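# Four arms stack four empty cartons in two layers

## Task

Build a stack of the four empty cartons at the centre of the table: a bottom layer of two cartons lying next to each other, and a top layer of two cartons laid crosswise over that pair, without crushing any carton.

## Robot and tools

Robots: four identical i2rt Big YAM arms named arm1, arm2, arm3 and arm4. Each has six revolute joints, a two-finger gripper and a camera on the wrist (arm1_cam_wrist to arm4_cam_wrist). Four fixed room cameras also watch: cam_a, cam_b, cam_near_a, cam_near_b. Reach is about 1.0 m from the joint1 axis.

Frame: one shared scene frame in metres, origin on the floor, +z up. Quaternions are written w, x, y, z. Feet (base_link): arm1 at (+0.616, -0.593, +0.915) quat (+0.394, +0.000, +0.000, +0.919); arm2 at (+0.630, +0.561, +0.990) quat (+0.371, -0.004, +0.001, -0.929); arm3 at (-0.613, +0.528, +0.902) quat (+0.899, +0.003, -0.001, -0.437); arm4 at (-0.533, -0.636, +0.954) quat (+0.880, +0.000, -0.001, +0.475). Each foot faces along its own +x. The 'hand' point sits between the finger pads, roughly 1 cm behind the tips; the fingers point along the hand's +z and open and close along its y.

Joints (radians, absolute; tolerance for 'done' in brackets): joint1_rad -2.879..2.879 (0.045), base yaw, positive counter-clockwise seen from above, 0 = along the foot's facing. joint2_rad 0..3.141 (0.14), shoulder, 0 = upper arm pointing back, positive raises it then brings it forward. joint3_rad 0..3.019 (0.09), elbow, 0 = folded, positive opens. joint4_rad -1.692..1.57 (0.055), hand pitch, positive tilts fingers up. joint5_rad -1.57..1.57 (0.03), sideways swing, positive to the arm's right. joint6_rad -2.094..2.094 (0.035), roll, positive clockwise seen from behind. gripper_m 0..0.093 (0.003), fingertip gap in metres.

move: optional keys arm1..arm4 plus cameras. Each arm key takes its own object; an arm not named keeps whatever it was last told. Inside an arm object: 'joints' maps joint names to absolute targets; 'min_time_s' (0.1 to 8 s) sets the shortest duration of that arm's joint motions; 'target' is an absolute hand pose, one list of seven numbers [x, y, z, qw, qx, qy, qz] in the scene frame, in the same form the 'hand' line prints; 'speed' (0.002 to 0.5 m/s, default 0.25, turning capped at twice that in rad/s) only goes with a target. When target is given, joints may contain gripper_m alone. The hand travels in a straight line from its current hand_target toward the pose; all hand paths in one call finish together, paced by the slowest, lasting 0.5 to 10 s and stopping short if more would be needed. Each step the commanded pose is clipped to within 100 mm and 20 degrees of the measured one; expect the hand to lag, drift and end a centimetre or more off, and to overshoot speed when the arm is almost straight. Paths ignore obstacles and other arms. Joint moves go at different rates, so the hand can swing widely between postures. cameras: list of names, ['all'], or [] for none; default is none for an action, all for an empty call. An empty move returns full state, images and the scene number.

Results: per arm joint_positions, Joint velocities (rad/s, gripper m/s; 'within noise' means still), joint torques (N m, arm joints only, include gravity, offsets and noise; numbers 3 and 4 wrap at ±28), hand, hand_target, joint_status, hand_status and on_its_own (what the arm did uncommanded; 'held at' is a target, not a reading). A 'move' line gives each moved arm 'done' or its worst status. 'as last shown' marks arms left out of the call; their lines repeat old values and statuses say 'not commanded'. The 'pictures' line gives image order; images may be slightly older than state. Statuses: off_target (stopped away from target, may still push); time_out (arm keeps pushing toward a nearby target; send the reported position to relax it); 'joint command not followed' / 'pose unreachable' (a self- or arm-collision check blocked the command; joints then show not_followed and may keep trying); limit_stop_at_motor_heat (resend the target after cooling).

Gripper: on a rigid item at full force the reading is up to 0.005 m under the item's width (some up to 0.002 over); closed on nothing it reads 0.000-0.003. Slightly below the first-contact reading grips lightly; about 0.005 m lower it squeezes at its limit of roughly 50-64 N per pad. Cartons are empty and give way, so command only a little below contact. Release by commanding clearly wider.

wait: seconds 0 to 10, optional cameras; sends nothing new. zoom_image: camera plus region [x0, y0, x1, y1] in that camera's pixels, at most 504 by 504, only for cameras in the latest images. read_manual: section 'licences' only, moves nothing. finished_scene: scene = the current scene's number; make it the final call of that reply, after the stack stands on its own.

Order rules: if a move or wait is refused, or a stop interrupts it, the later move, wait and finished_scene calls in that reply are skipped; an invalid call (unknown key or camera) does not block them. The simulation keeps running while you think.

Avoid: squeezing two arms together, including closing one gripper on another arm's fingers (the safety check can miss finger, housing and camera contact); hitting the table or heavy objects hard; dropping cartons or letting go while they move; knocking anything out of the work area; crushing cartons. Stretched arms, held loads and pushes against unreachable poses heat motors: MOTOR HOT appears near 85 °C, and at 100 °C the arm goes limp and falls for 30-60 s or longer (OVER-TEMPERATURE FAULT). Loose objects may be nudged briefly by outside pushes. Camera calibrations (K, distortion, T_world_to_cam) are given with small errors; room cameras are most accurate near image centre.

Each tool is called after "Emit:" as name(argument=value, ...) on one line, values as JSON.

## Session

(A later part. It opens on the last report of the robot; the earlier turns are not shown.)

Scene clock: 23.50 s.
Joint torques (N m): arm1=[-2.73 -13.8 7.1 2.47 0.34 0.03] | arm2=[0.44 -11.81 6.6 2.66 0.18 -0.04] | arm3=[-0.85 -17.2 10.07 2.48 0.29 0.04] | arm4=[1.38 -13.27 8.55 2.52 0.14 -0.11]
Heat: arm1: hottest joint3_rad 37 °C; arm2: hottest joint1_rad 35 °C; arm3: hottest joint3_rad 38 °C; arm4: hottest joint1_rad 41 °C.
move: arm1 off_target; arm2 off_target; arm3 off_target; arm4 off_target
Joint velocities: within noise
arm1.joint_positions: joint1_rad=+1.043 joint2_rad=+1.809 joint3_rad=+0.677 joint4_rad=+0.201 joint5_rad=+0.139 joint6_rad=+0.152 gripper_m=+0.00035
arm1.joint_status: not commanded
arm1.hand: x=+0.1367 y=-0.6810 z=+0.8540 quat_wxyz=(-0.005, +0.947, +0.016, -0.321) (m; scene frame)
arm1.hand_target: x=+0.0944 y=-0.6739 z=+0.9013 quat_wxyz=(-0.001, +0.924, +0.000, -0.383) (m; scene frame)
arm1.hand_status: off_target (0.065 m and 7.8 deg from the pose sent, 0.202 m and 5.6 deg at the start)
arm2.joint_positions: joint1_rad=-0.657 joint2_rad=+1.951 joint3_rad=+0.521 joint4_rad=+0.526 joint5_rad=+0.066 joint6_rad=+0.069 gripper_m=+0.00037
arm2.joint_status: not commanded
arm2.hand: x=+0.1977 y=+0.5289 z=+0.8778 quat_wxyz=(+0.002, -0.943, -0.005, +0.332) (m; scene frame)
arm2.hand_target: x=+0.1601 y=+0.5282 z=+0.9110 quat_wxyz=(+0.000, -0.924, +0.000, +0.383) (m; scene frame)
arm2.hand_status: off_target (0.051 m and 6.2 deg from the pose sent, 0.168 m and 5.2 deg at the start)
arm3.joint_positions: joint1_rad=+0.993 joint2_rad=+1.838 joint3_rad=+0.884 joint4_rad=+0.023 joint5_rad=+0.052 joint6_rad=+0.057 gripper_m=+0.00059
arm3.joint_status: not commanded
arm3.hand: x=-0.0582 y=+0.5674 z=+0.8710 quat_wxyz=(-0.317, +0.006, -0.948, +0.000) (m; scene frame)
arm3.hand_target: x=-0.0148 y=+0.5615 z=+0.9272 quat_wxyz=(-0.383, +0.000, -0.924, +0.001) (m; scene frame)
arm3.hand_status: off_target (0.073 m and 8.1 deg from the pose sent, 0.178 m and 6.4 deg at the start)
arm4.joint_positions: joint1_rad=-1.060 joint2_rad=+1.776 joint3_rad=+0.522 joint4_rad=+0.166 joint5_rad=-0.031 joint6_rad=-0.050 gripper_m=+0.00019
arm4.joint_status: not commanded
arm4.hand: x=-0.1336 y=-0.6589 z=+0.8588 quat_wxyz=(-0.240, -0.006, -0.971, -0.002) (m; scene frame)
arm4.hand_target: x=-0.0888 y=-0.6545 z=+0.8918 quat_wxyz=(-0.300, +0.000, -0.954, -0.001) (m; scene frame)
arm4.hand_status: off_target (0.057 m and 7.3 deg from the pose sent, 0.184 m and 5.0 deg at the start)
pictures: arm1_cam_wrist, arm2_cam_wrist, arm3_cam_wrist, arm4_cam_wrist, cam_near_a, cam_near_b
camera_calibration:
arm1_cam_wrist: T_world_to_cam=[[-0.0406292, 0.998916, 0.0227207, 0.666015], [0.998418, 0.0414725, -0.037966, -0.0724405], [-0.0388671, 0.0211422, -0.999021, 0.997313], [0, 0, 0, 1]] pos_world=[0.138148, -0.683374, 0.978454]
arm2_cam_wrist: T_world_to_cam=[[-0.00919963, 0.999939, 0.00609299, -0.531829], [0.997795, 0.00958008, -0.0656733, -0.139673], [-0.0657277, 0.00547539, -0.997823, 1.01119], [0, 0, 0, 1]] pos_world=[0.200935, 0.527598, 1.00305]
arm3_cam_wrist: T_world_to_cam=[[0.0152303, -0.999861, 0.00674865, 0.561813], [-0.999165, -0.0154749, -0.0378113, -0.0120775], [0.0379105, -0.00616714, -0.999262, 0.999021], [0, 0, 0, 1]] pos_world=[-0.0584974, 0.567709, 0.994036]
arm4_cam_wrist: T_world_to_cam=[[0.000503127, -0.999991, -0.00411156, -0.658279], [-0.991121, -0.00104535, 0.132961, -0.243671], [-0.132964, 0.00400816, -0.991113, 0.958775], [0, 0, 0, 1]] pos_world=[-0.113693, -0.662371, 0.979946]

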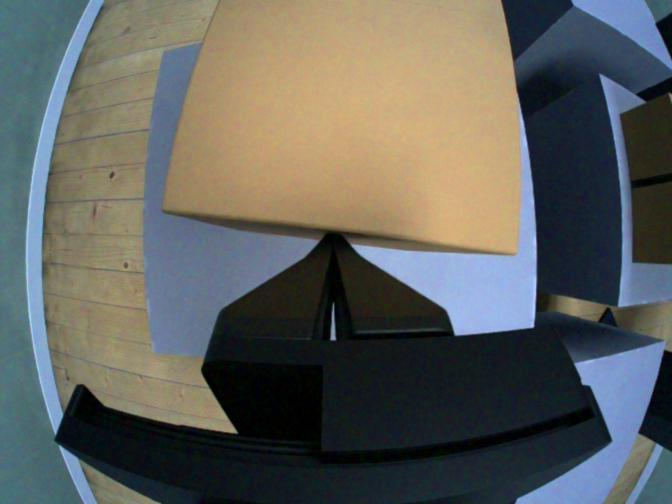

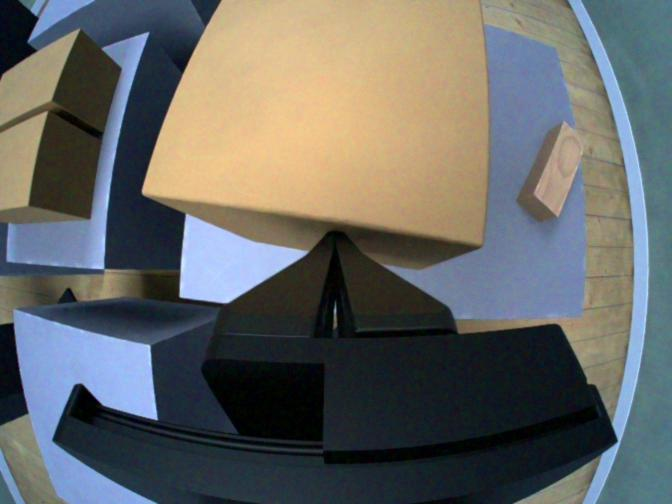

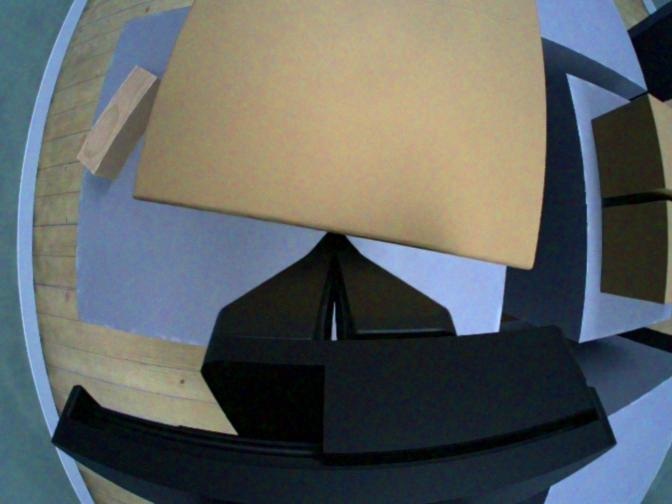

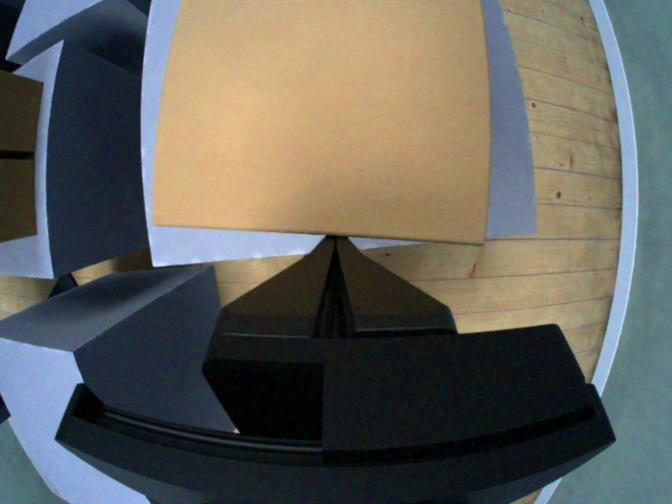

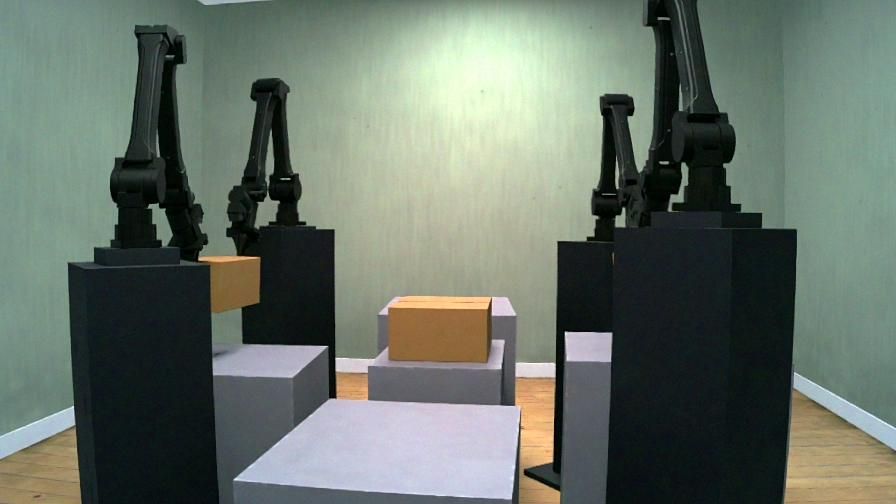

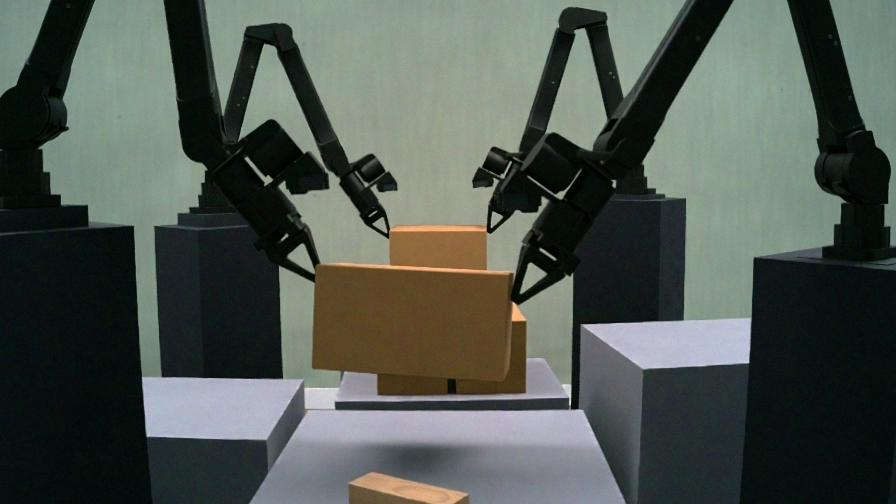

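Emit:
move(arm1={"target":[0.088,-0.47,0.945,0,0.9239,0,-0.3827],"speed":0.13}, arm2={"target":[0.122,0.30,0.940,0,0.9239,0,-0.3827],"speed":0.13}, arm3={"target":[-0.048,0.315,0.957,0.3827,0,0.9239,0],"speed":0.13}, arm4={"target":[-0.088,-0.46,0.930,0.3007,0,0.9537,0],"speed":0.13}, cameras=["arm1_cam_wrist","arm2_cam_wrist","arm3_cam_wrist","arm4_cam_wrist","cam_near_b","cam_near_a"])

Scene clock: 28.50 s.
Joint torques (N m): arm1=[-0.62 -11.87 10.56 1.78 -0.37 0.03] | arm2=[-1.08 -11.58 11.38 1.77 0.84 0.03] | arm3=[0.56 -15.15 12.74 1.83 -0.71 0.04] | arm4=[0.21 -11.52 13.19 1.65 0.68 -0.12]
Heat: arm1: hottest joint3_rad 38 °C; arm2: hottest joint1_rad 35 °C; arm3: hottest joint3_rad 39 °C; arm4: hottest joint1_rad 41 °C.
move: arm1 off_target; arm2 off_target; arm3 off_target; arm4 off_target
Joint velocities: within noise
arm1.joint_positions: joint1_rad=+0.521 joint2_rad=+1.686 joint3_rad=+0.695 joint4_rad=+0.050 joint5_rad=-0.196 joint6_rad=-0.205 gripper_m=+0.00035
arm1.joint_status: not commanded
arm1.hand: x=+0.1401 y=-0.4864 z=+0.8967 quat_wxyz=(+0.015, +0.947, -0.010, -0.322) (m; scene frame)
arm1.hand_target: x=+0.0935 y=-0.4712 z=+0.9480 quat_wxyz=(-0.001, +0.924, +0.000, -0.383) (m; scene frame)
arm1.hand_status: off_target (0.073 m and 7.7 deg from the pose sent, 0.235 m and 7.8 deg at the start)
arm2.joint_positions: joint1_rad=-0.147 joint2_rad=+1.937 joint3_rad=+0.836 joint4_rad=+0.148 joint5_rad=+0.392 joint6_rad=+0.442 gripper_m=+0.00036
arm2.joint_status: not commanded
arm2.hand: x=+0.1573 y=+0.3114 z=+0.9219 quat_wxyz=(+0.010, -0.935, -0.021, +0.355) (m; scene frame)
arm2.hand_target: x=+0.1241 y=+0.3014 z=+0.9418 quat_wxyz=(+0.000, -0.924, +0.000, +0.383) (m; scene frame)
arm2.hand_status: off_target (0.041 m and 4.3 deg from the pose sent, 0.249 m and 6.2 deg at the start)
arm3.joint_positions: joint1_rad=+0.455 joint2_rad=+1.761 joint3_rad=+0.910 joint4_rad=-0.120 joint5_rad=-0.294 joint6_rad=-0.322 gripper_m=+0.00059
arm3.joint_status: not commanded
arm3.hand: x=-0.0984 y=+0.3350 z=+0.9063 quat_wxyz=(-0.325, -0.018, -0.945, -0.022) (m; scene frame)
arm3.hand_target: x=-0.0540 y=+0.3175 z=+0.9603 quat_wxyz=(-0.383, +0.000, -0.924, +0.000) (m; scene frame)
arm3.hand_status: off_target (0.074 m and 7.8 deg from the pose sent, 0.267 m and 8.1 deg at the start)
arm4.joint_positions: joint1_rad=-0.518 joint2_rad=+1.682 joint3_rad=+0.620 joint4_rad=-0.061 joint5_rad=+0.255 joint6_rad=+0.391 gripper_m=+0.00019
arm4.joint_status: not commanded
arm4.hand: x=-0.1364 y=-0.4836 z=+0.9015 quat_wxyz=(-0.252, +0.011, -0.967, +0.019) (m; scene frame)
arm4.hand_target: x=-0.0921 y=-0.4614 z=+0.9334 quat_wxyz=(-0.301, +0.000, -0.954, -0.001) (m; scene frame)
arm4.hand_status: off_target (0.061 m and 6.3 deg from the pose sent, 0.216 m and 7.2 deg at the start)
pictures: arm1_cam_wrist, arm2_cam_wrist, arm3_cam_wrist, arm4_cam_wrist, cam_near_a, cam_near_b
camera_calibration:
arm1_cam_wrist: T_world_to_cam=[[-0.00414331, 0.999492, -0.0315981, 0.514601], [0.99915, 0.00284162, -0.0411291, -0.0983598], [-0.0410184, -0.0317417, -0.998654, 1.0102], [0, 0, 0, 1]] pos_world=[0.141845, -0.481995, 1.02105]
arm2_cam_wrist: T_world_to_cam=[[-0.0334245, 0.99893, 0.0319516, -0.334654], [0.992934, 0.0368322, -0.11281, -0.0586921], [-0.113866, 0.0279552, -0.993103, 1.0499], [0, 0, 0, 1]] pos_world=[0.16664, 0.307108, 1.04673]
arm3_cam_wrist: T_world_to_cam=[[-0.0147395, -0.998647, -0.049861, 0.377877], [-0.998365, 0.0174531, -0.0544339, -0.0504081], [0.0552305, 0.0489771, -0.997272, 1.01569], [0, 0, 0, 1]] pos_world=[-0.100853, 0.3285, 1.02901]
arm4_cam_wrist: T_world_to_cam=[[0.0224396, -0.998715, 0.0454442, -0.523907], [-0.994007, -0.0174232, 0.107918, -0.237653], [-0.106988, -0.0475935, -0.993121, 0.980424], [0, 0, 0, 1]] pos_world=[-0.119579, -0.480713, 1.02313]

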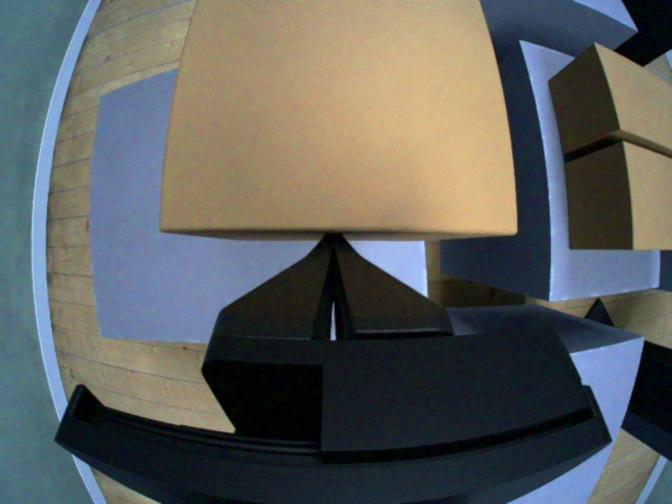

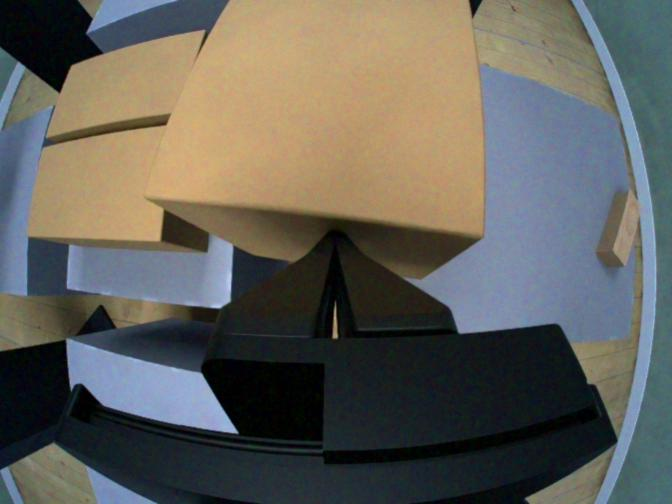

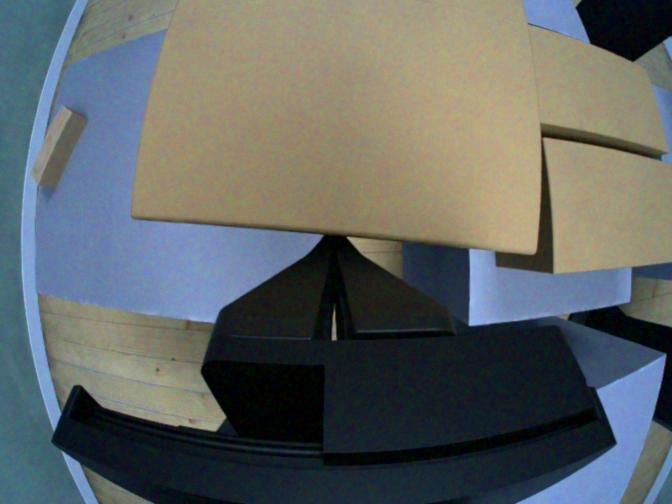

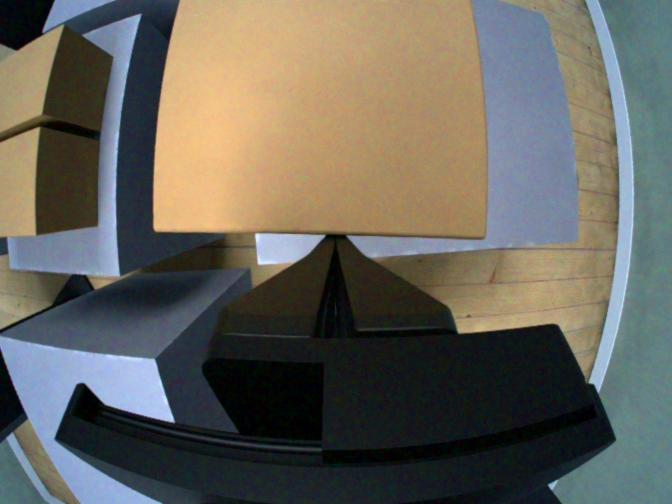

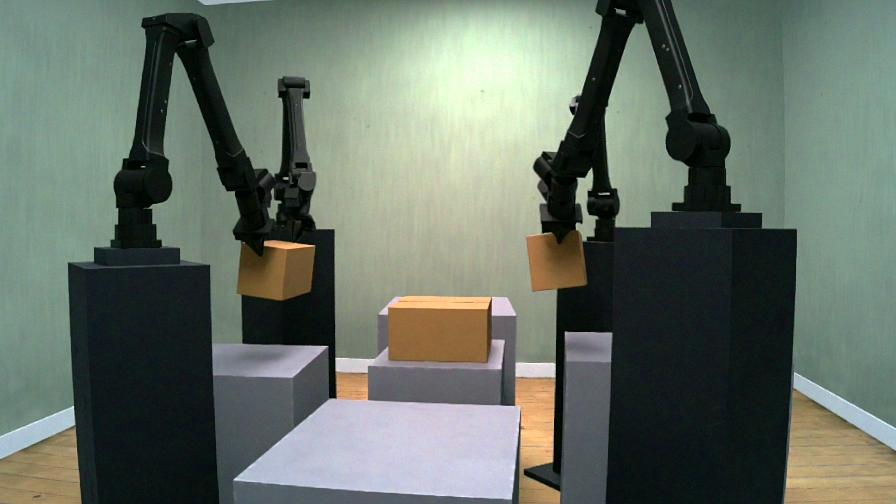

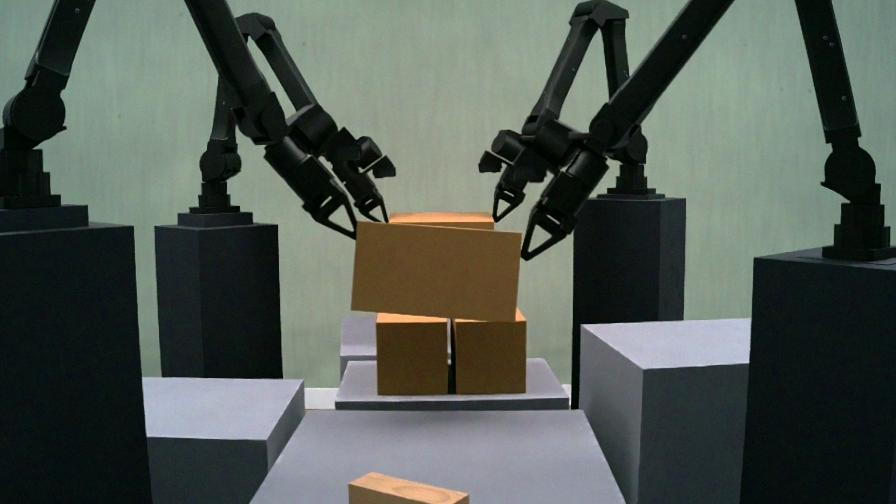

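Emit:
move(arm1={"target":[0.084,-0.315,0.960,0,0.9239,0,-0.3827],"speed":0.1}, arm2={"target":[0.098,0.092,0.932,0,0.9239,0,-0.3827],"speed":0.1}, arm3={"target":[-0.072,0.090,0.967,0.3827,0,0.9239,0],"speed":0.1}, arm4={"target":[-0.092,-0.308,0.942,0.3007,0,0.9537,0],"speed":0.1}, cameras=["arm1_cam_wrist","arm2_cam_wrist","arm3_cam_wrist","arm4_cam_wrist","cam_near_b","cam_near_a"])

Emit:
zoom_image(camera="cam_near_a", region=[370, 220, 530, 380])

Emit:
zoom_image(camera="cam_near_b", region=[340, 200, 560, 410])

Scene clock: 33.17 s.
Joint torques (N m): arm1=[1.03 -10.87 12.36 1.95 -0.88 0.01] | arm2=[-2.84 -17.03 14.64 1.81 1.28 0.08] | arm3=[2.37 -17.26 13.41 1.48 -1.45 0.01] | arm4=[-0.97 -12.92 15.5 1.72 1.27 -0.1]
Heat: arm1: hottest joint3_rad 39 °C; arm2: hottest joint1_rad 35 °C; arm3: hottest joint3_rad 40 °C; arm4: hottest joint1_rad 41 °C.
move: arm1 off_target; arm2 off_target; arm3 off_target; arm4 off_target
Joint velocities: within noise
arm1.joint_positions: joint1_rad=+0.200 joint2_rad=+1.757 joint3_rad=+0.914 joint4_rad=-0.152 joint5_rad=-0.388 joint6_rad=-0.441 gripper_m=+0.00035
arm1.joint_status: not commanded
arm1.hand: x=+0.1351 y=-0.3366 z=+0.9226 quat_wxyz=(+0.020, +0.942, -0.025, -0.334) (m; scene frame)
arm1.hand_target: x=+0.0896 y=-0.3182 z=+0.9636 quat_wxyz=(+0.000, +0.924, +0.000, -0.383) (m; scene frame)
arm1.hand_status: off_target (0.067 m and 7.0 deg from the pose sent, 0.191 m and 7.7 deg at the start)
arm2.joint_positions: joint1_rad=+0.130 joint2_rad=+2.212 joint3_rad=+1.362 joint4_rad=-0.235 joint5_rad=+0.536 joint6_rad=+0.676 gripper_m=+0.00036
arm2.joint_status: not commanded
arm2.hand: x=+0.1443 y=+0.1055 z=+0.9031 quat_wxyz=(+0.018, -0.936, -0.036, +0.350) (m; scene frame)
arm2.hand_target: x=+0.1011 y=+0.0957 z=+0.9345 quat_wxyz=(+0.000, -0.924, +0.000, +0.383) (m; scene frame)
arm2.hand_status: off_target (0.056 m and 6.1 deg from the pose sent, 0.227 m and 4.3 deg at the start)
arm3.joint_positions: joint1_rad=+0.072 joint2_rad=+1.972 joint3_rad=+1.335 joint4_rad=-0.426 joint5_rad=-0.509 joint6_rad=-0.630 gripper_m=+0.00059
arm3.joint_status: not commanded
arm3.hand: x=-0.1142 y=+0.1042 z=+0.9294 quat_wxyz=(-0.345, -0.033, -0.938, -0.021) (m; scene frame)
arm3.hand_target: x=-0.0757 y=+0.0937 z=+0.9691 quat_wxyz=(-0.383, +0.000, -0.924, +0.000) (m; scene frame)
arm3.hand_status: off_target (0.058 m and 6.4 deg from the pose sent, 0.254 m and 7.8 deg at the start)
arm4.joint_positions: joint1_rad=-0.206 joint2_rad=+1.799 joint3_rad=+0.877 joint4_rad=-0.300 joint5_rad=+0.386 joint6_rad=+0.663 gripper_m=+0.00019
arm4.joint_status: not commanded
arm4.hand: x=-0.1427 y=-0.3402 z=+0.9132 quat_wxyz=(-0.253, +0.025, -0.967, +0.028) (m; scene frame)
arm4.hand_target: x=-0.0966 y=-0.3117 z=+0.9462 quat_wxyz=(-0.301, +0.000, -0.954, +0.000) (m; scene frame)
arm4.hand_status: off_target (0.067 m and 7.1 deg from the pose sent, 0.186 m and 6.3 deg at the start)
pictures: arm1_cam_wrist, arm2_cam_wrist, arm3_cam_wrist, arm4_cam_wrist, cam_near_a, cam_near_b
camera_calibration:
arm1_cam_wrist: T_world_to_cam=[[0.0209325, 0.998472, -0.0511404, 0.379958], [0.99749, -0.0243179, -0.0664973, -0.0781741], [-0.0676394, -0.0496201, -0.996475, 1.03623], [0, 0, 0, 1]] pos_world=[0.140114, -0.329861, 1.04681]
arm2_cam_wrist: T_world_to_cam=[[-0.0563307, 0.996722, 0.0580722, -0.148902], [0.992942, 0.0620075, -0.101101, -0.0534483], [-0.10437, 0.0519673, -0.99318, 1.03161], [0, 0, 0, 1]] pos_world=[0.152353, 0.0981183, 1.02782]
arm3_cam_wrist: T_world_to_cam=[[-0.0425441, -0.997391, -0.0583166, 0.152768], [-0.994158, 0.0480571, -0.0966475, -0.0243125], [0.0991979, 0.0538641, -0.993609, 1.05211], [0, 0, 0, 1]] pos_world=[-0.122039, 0.0968663, 1.05195]
arm4_cam_wrist: T_world_to_cam=[[0.0457133, -0.996601, 0.0685348, -0.398096], [-0.993576, -0.0382504, 0.106504, -0.248383], [-0.10352, -0.0729632, -0.991948, 0.988915], [0, 0, 0, 1]] pos_world=[-0.126216, -0.334089, 1.03469]

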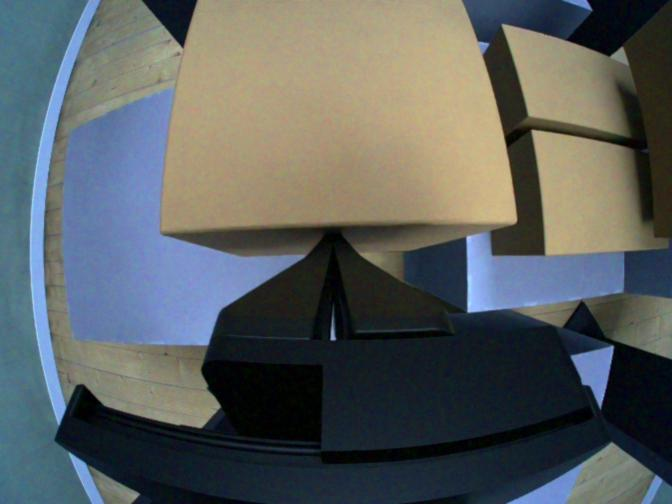

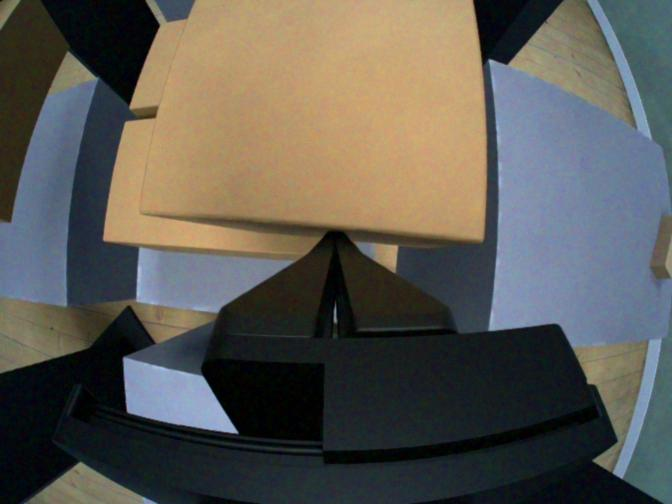

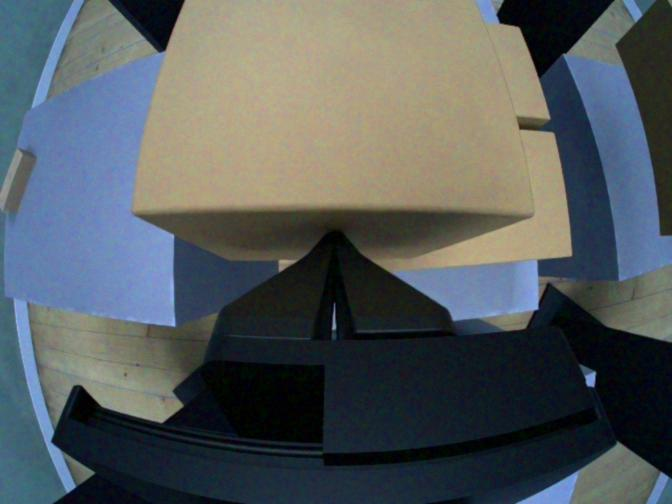

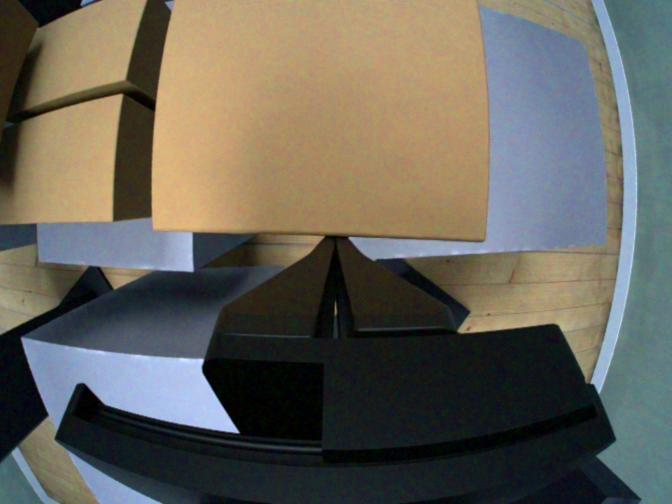

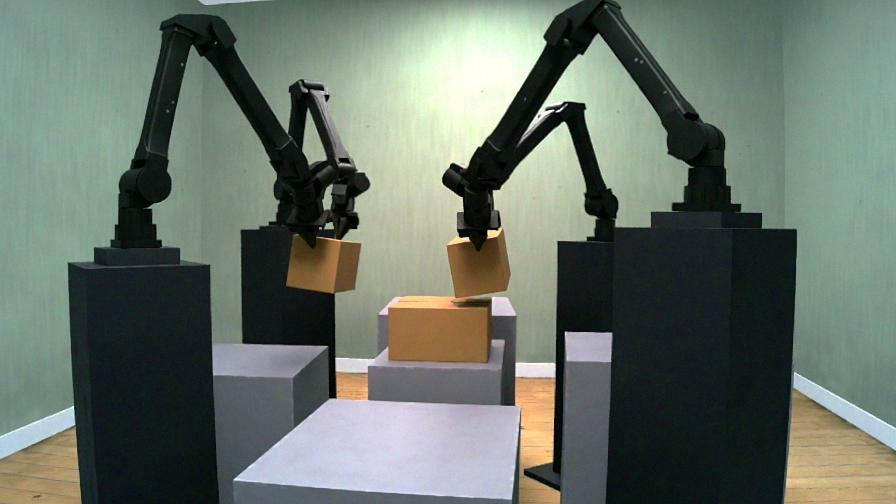

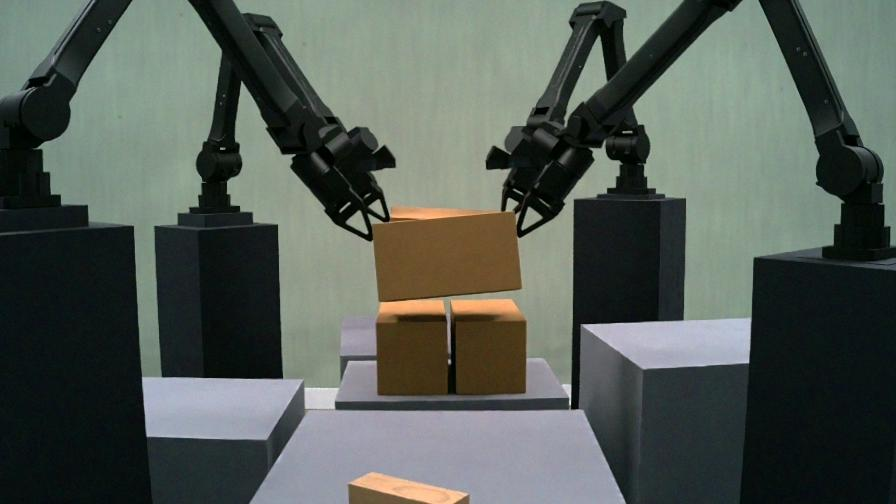

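Scaled by 3.150 from the camera's 896x504 image, which has a finer 1280x720 frame.

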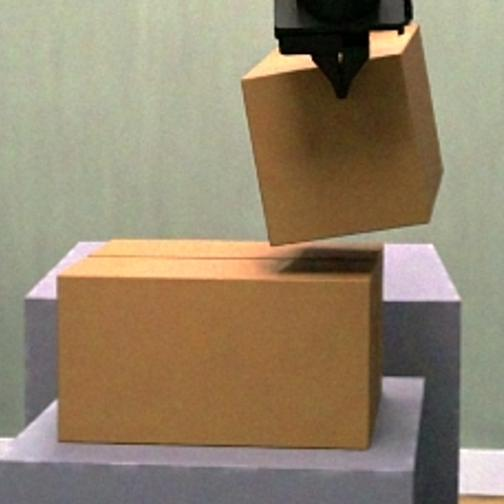

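Scaled by 2.291 from the camera's 896x504 image, which has a finer 1280x720 frame.

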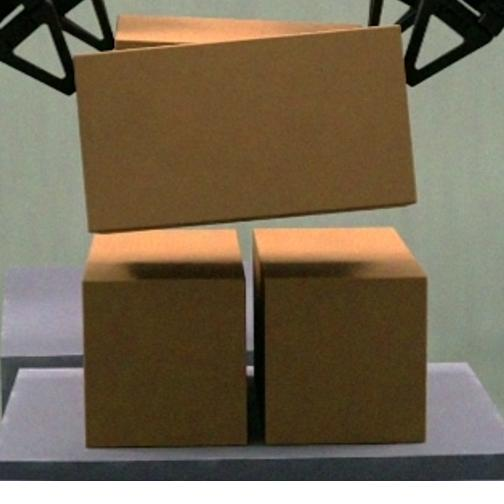

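Emit:
move(arm1={"target":[0.082,-0.225,0.955,0,0.9239,0,-0.3827],"speed":0.07}, arm2={"target":[0.090,0.060,0.930,0,0.9239,0,-0.3827],"speed":0.07}, arm3={"target":[-0.080,0.051,0.938,0.3827,0,0.9239,0],"speed":0.07}, arm4={"target":[-0.094,-0.215,0.946,0.3007,0,0.9537,0],"speed":0.07}, cameras=["arm2_cam_wrist","arm3_cam_wrist","cam_near_b","cam_near_a"])

Emit:
zoom_image(camera="cam_near_a", region=[370, 220, 530, 380])

Emit:
zoom_image(camera="cam_near_b", region=[340, 200, 560, 410])

Scene clock: 37.60 s.
Joint torques (N m): arm1=[1.73 -12.98 13 1.95 -1.07 0.03] | arm2=[-2.43 -15.97 14.41 1.52 1.23 0.06] | arm3=[2.26 -19.31 13.42 1.52 -1.6 0.05] | arm4=[-2.37 -14.97 15.61 1.46 1.56 -0.08]
Heat: arm1: hottest joint3_rad 40 °C; arm2: hottest joint2_rad 36 °C; arm3: hottest joint3_rad 42 °C; arm4: hottest joint1_rad 41 °C.
move: arm1 off_target; arm2 off_target; arm3 off_target; arm4 off_target
Joint velocities: within noise
arm1.joint_positions: joint1_rad=+0.058 joint2_rad=+1.885 joint3_rad=+1.093 joint4_rad=-0.267 joint5_rad=-0.466 joint6_rad=-0.558 gripper_m=+0.00035
arm1.joint_status: not commanded
arm1.hand: x=+0.1362 y=-0.2508 z=+0.9122 quat_wxyz=(+0.028, +0.943, -0.033, -0.331) (m; scene frame)
arm1.hand_target: x=+0.0880 y=-0.2299 z=+0.9591 quat_wxyz=(+0.000, +0.924, +0.000, -0.383) (m; scene frame)
arm1.hand_status: off_target (0.074 m and 8.0 deg from the pose sent, 0.128 m and 7.0 deg at the start)
arm2.joint_positions: joint1_rad=+0.152 joint2_rad=+2.264 joint3_rad=+1.495 joint4_rad=-0.300 joint5_rad=+0.550 joint6_rad=+0.699 gripper_m=+0.00036
arm2.joint_status: not commanded
arm2.hand: x=+0.1297 y=+0.0662 z=+0.9122 quat_wxyz=(+0.010, -0.933, -0.032, +0.359) (m; scene frame)
arm2.hand_target: x=+0.0922 y=+0.0627 z=+0.9316 quat_wxyz=(+0.000, -0.924, +0.000, +0.383) (m; scene frame)
arm2.hand_status: off_target (0.044 m and 4.8 deg from the pose sent, 0.076 m and 6.1 deg at the start)
arm3.joint_positions: joint1_rad=+0.022 joint2_rad=+2.075 joint3_rad=+1.400 joint4_rad=-0.434 joint5_rad=-0.535 joint6_rad=-0.682 gripper_m=+0.00059
arm3.joint_status: not commanded
arm3.hand: x=-0.1245 y=+0.0728 z=+0.8915 quat_wxyz=(-0.339, -0.035, -0.940, -0.029) (m; scene frame)
arm3.hand_target: x=-0.0843 y=+0.0557 z=+0.9407 quat_wxyz=(-0.383, +0.000, -0.924, +0.000) (m; scene frame)
arm3.hand_status: off_target (0.068 m and 7.4 deg from the pose sent, 0.064 m and 6.4 deg at the start)
arm4.joint_positions: joint1_rad=-0.064 joint2_rad=+1.921 joint3_rad=+1.118 joint4_rad=-0.449 joint5_rad=+0.433 joint6_rad=+0.788 gripper_m=+0.00019
arm4.joint_status: not commanded
arm4.hand: x=-0.1413 y=-0.2373 z=+0.9229 quat_wxyz=(-0.263, +0.033, -0.964, +0.020) (m; scene frame)
arm4.hand_target: x=-0.0972 y=-0.2190 z=+0.9488 quat_wxyz=(-0.301, +0.000, -0.954, +0.000) (m; scene frame)
arm4.hand_status: off_target (0.057 m and 6.3 deg from the pose sent, 0.138 m and 7.1 deg at the start)
pictures: arm2_cam_wrist, arm3_cam_wrist, cam_near_a, cam_near_b
camera_calibration:
arm2_cam_wrist: T_world_to_cam=[[-0.0539009, 0.99774, 0.0401251, -0.0950289], [0.990888, 0.0584115, -0.121364, -0.0165966], [-0.123433, 0.0332178, -0.991797, 1.04369], [0, 0, 0, 1]] pos_world=[0.140148, 0.0611145, 1.03692]
arm3_cam_wrist: T_world_to_cam=[[-0.0410119, -0.996326, -0.0751823, 0.13394], [-0.995327, 0.047322, -0.0841676, -0.0479097], [0.0874162, 0.0713791, -0.993611, 1.01441], [0, 0, 0, 1]] pos_world=[-0.130869, 0.0633069, 1.01397]

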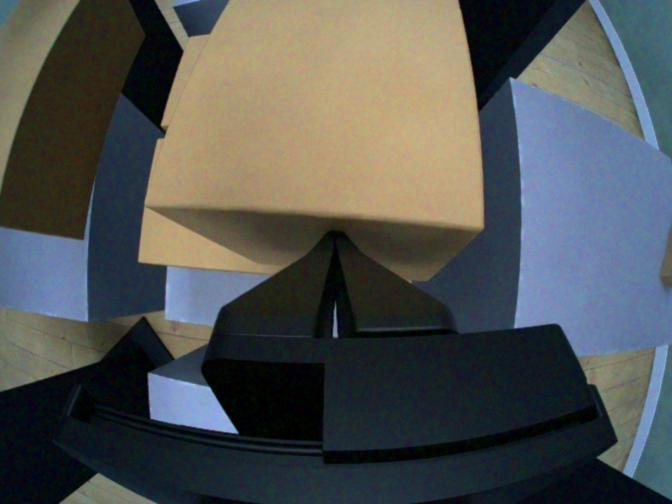

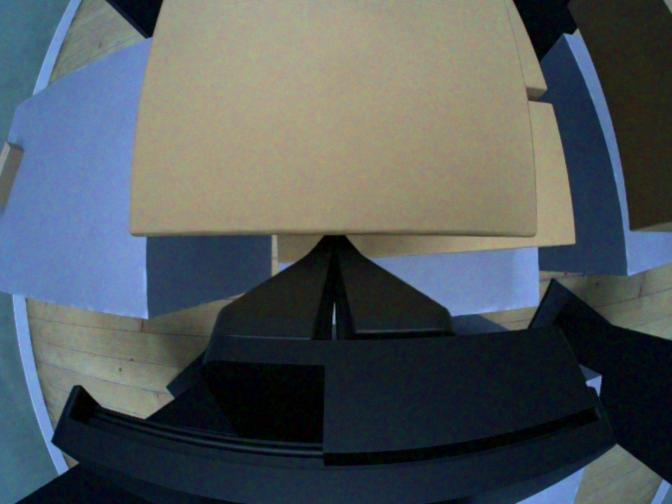

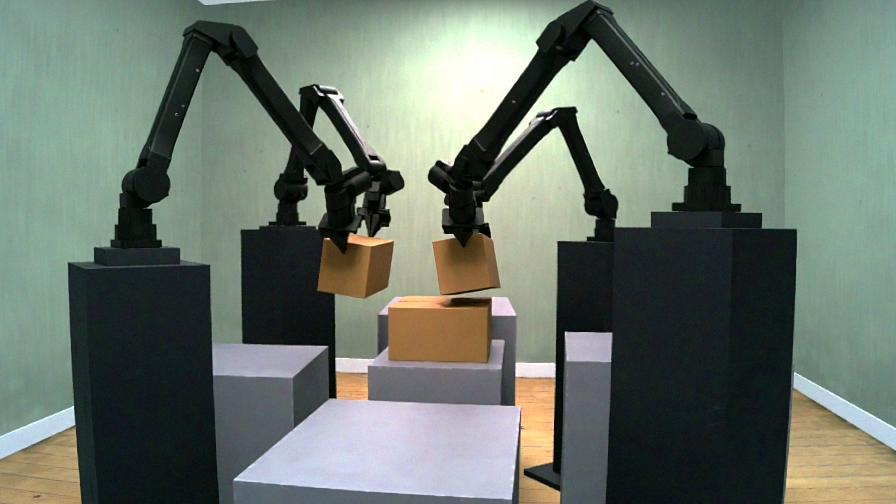

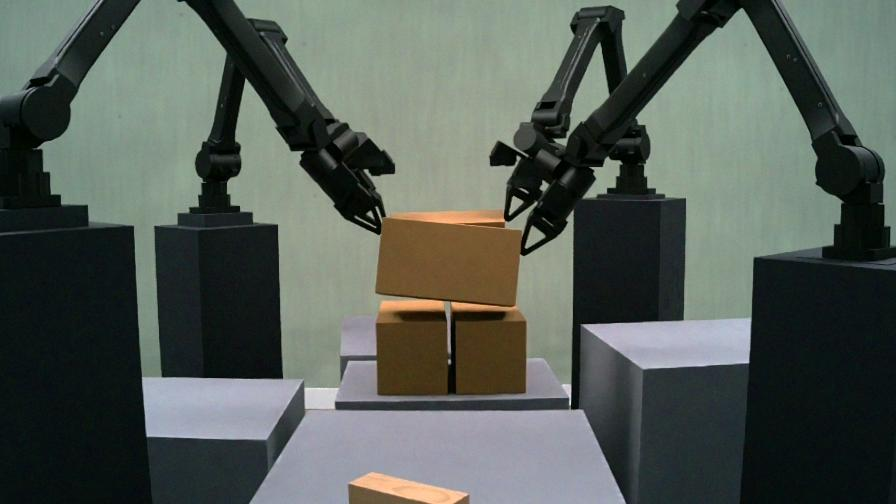

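Scaled by 3.150 from the camera's 896x504 image, which has a finer 1280x720 frame.

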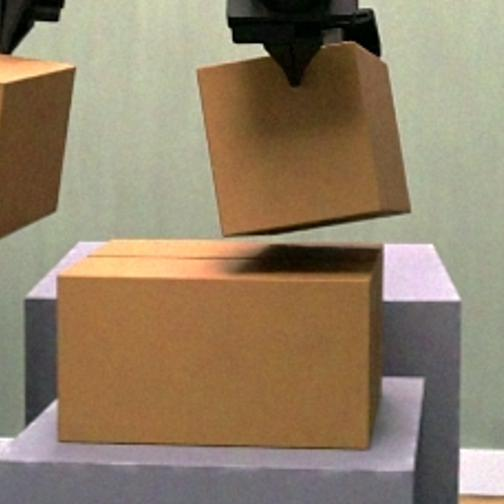

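Scaled by 2.291 from the camera's 896x504 image, which has a finer 1280x720 frame.

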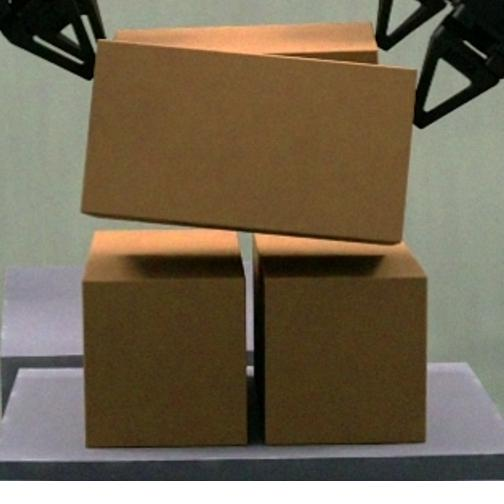

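Emit:
move(arm1={"target":[0.082,-0.225,0.965,0,0.9239,0,-0.3827],"speed":0.05}, arm2={"target":[0.090,0.063,0.900,0,0.9239,0,-0.3827],"speed":0.05}, arm3={"target":[-0.080,0.034,0.925,0.3827,0,0.9239,0],"speed":0.05}, arm4={"target":[-0.094,-0.217,0.946,0.3007,0,0.9537,0],"speed":0.05}, cameras=["arm2_cam_wrist","arm3_cam_wrist","cam_near_b","cam_near_a"])

Emit:
zoom_image(camera="cam_near_a", region=[370, 220, 530, 380])

Emit:
zoom_image(camera="cam_near_b", region=[340, 200, 560, 410])

Scene clock: 40.13 s.
Joint torques (N m): arm1=[1.73 -14.39 12.9 1.91 -0.99 0.03] | arm2=[-2.02 -16.73 13 3.49 0.96 0.05] | arm3=[2.67 -18.9 12.59 1.52 -1.6 0.05] | arm4=[-2.43 -15.27 15.23 1.55 1.41 -0.12]
Heat: arm1: hottest joint3_rad 40 °C; arm2: hottest joint2_rad 36 °C; arm3: hottest joint3_rad 43 °C; arm4: hottest joint3_rad 42 °C.
move: arm1 off_target; arm2 off_target; arm3 off_target; arm4 off_target
Joint velocities: within noise
arm1.joint_positions: joint1_rad=+0.058 joint2_rad=+1.885 joint3_rad=+1.100 joint4_rad=-0.290 joint5_rad=-0.469 joint6_rad=-0.558 gripper_m=+0.00035
arm1.joint_status: not commanded
arm1.hand: x=+0.1368 y=-0.2521 z=+0.9127 quat_wxyz=(+0.034, +0.944, -0.035, -0.326) (m; scene frame)
arm1.hand_target: x=+0.0884 y=-0.2303 z=+0.9692 quat_wxyz=(+0.000, +0.924, +0.000, -0.383) (m; scene frame)
arm1.hand_status: off_target (0.080 m and 8.8 deg from the pose sent, 0.080 m and 8.1 deg at the start)
arm2.joint_positions: joint1_rad=+0.152 joint2_rad=+2.321 joint3_rad=+1.495 joint4_rad=-0.288 joint5_rad=+0.555 joint6_rad=+0.699 gripper_m=+0.00036
arm2.joint_status: not commanded
arm2.hand: x=+0.1356 y=+0.0753 z=+0.8755 quat_wxyz=(+0.028, -0.937, -0.037, +0.347) (m; scene frame)
arm2.hand_target: x=+0.0928 y=+0.0667 z=+0.9026 quat_wxyz=(+0.001, -0.924, +0.000, +0.383) (m; scene frame)
arm2.hand_status: off_target (0.053 m and 6.9 deg from the pose sent, 0.042 m and 4.8 deg at the start)
arm3.joint_positions: joint1_rad=+0.000 joint2_rad=+2.117 joint3_rad=+1.464 joint4_rad=-0.435 joint5_rad=-0.545 joint6_rad=-0.699 gripper_m=+0.00059
arm3.joint_status: not commanded
arm3.hand: x=-0.1206 y=+0.0460 z=+0.8908 quat_wxyz=(-0.349, -0.033, -0.936, -0.018) (m; scene frame)
arm3.hand_target: x=-0.0829 y=+0.0374 z=+0.9267 quat_wxyz=(-0.383, +0.000, -0.924, +0.000) (m; scene frame)
arm3.hand_status: off_target (0.054 m and 5.9 deg from the pose sent, 0.068 m and 7.4 deg at the start)
arm4.joint_positions: joint1_rad=-0.064 joint2_rad=+1.921 joint3_rad=+1.118 joint4_rad=-0.449 joint5_rad=+0.437 joint6_rad=+0.789 gripper_m=+0.00019
arm4.joint_status: not commanded
arm4.hand: x=-0.1410 y=-0.2378 z=+0.9232 quat_wxyz=(-0.264, +0.032, -0.964, +0.021) (m; scene frame)
arm4.hand_target: x=-0.0970 y=-0.2208 z=+0.9489 quat_wxyz=(-0.301, +0.000, -0.954, +0.000) (m; scene frame)
arm4.hand_status: off_target (0.056 m and 6.2 deg from the pose sent, 0.056 m and 6.3 deg at the start)
pictures: arm2_cam_wrist, arm3_cam_wrist, cam_near_a, cam_near_b
camera_calibration:
arm2_cam_wrist: T_world_to_cam=[[-0.0525705, 0.995668, 0.0766906, -0.134416], [0.99366, 0.0597972, -0.0952005, -0.0508517], [-0.099374, 0.0711997, -0.9925, 1.00216], [0, 0, 0, 1]] pos_world=[0.143052, 0.0655208, 1.00011]
arm3_cam_wrist: T_world_to_cam=[[-0.0445901, -0.997572, -0.053488, 0.0876819], [-0.993164, 0.0500472, -0.105451, -0.0237533], [0.107872, 0.0484202, -0.992985, 1.01819], [0, 0, 0, 1]] pos_world=[-0.129516, 0.0393568, 1.01323]

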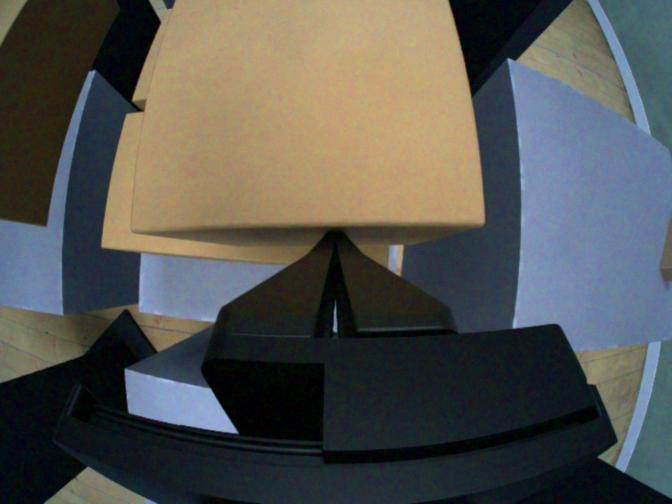

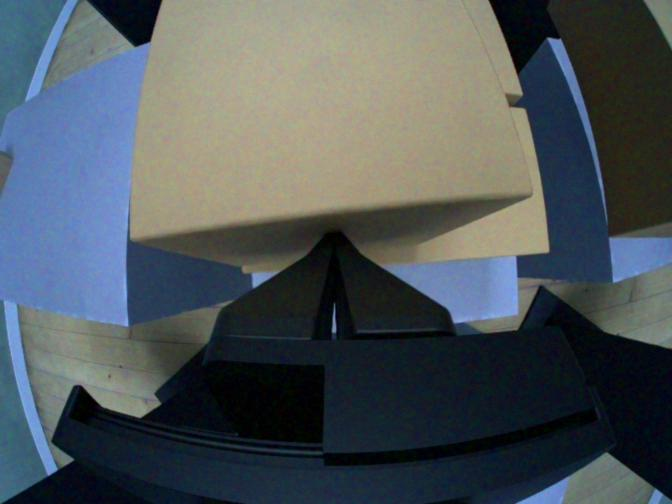

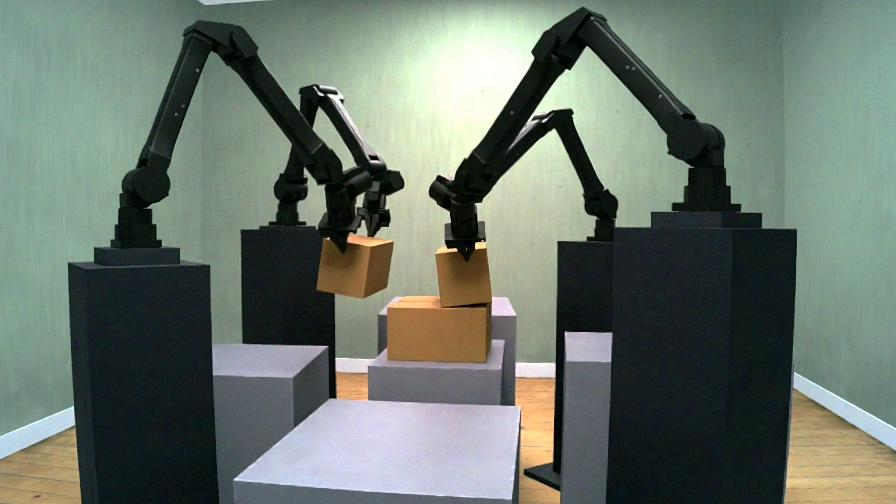

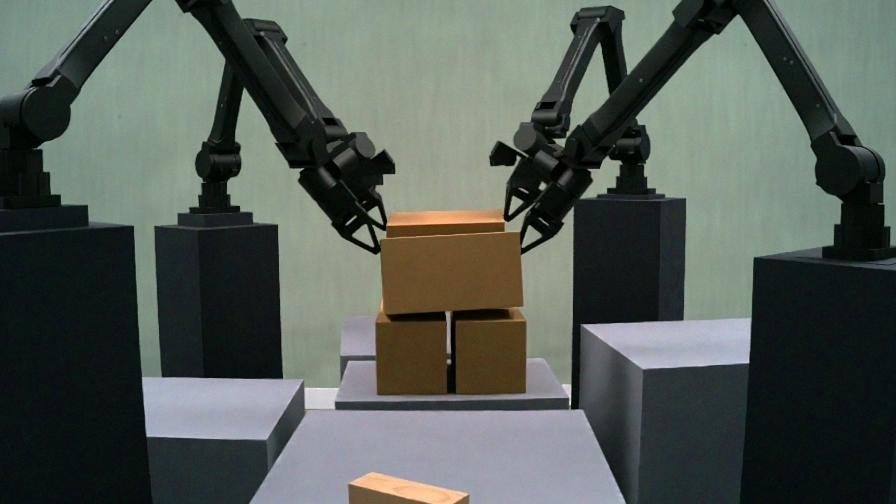

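Scaled by 3.150 from the camera's 896x504 image, which has a finer 1280x720 frame.

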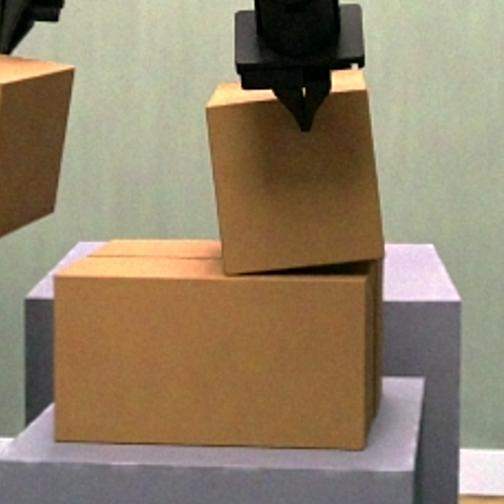

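Scaled by 2.291 from the camera's 896x504 image, which has a finer 1280x720 frame.

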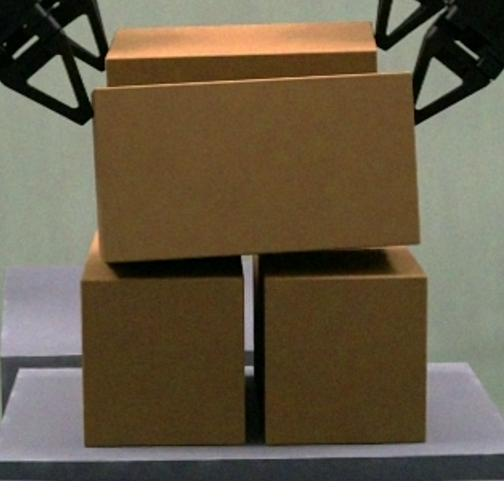

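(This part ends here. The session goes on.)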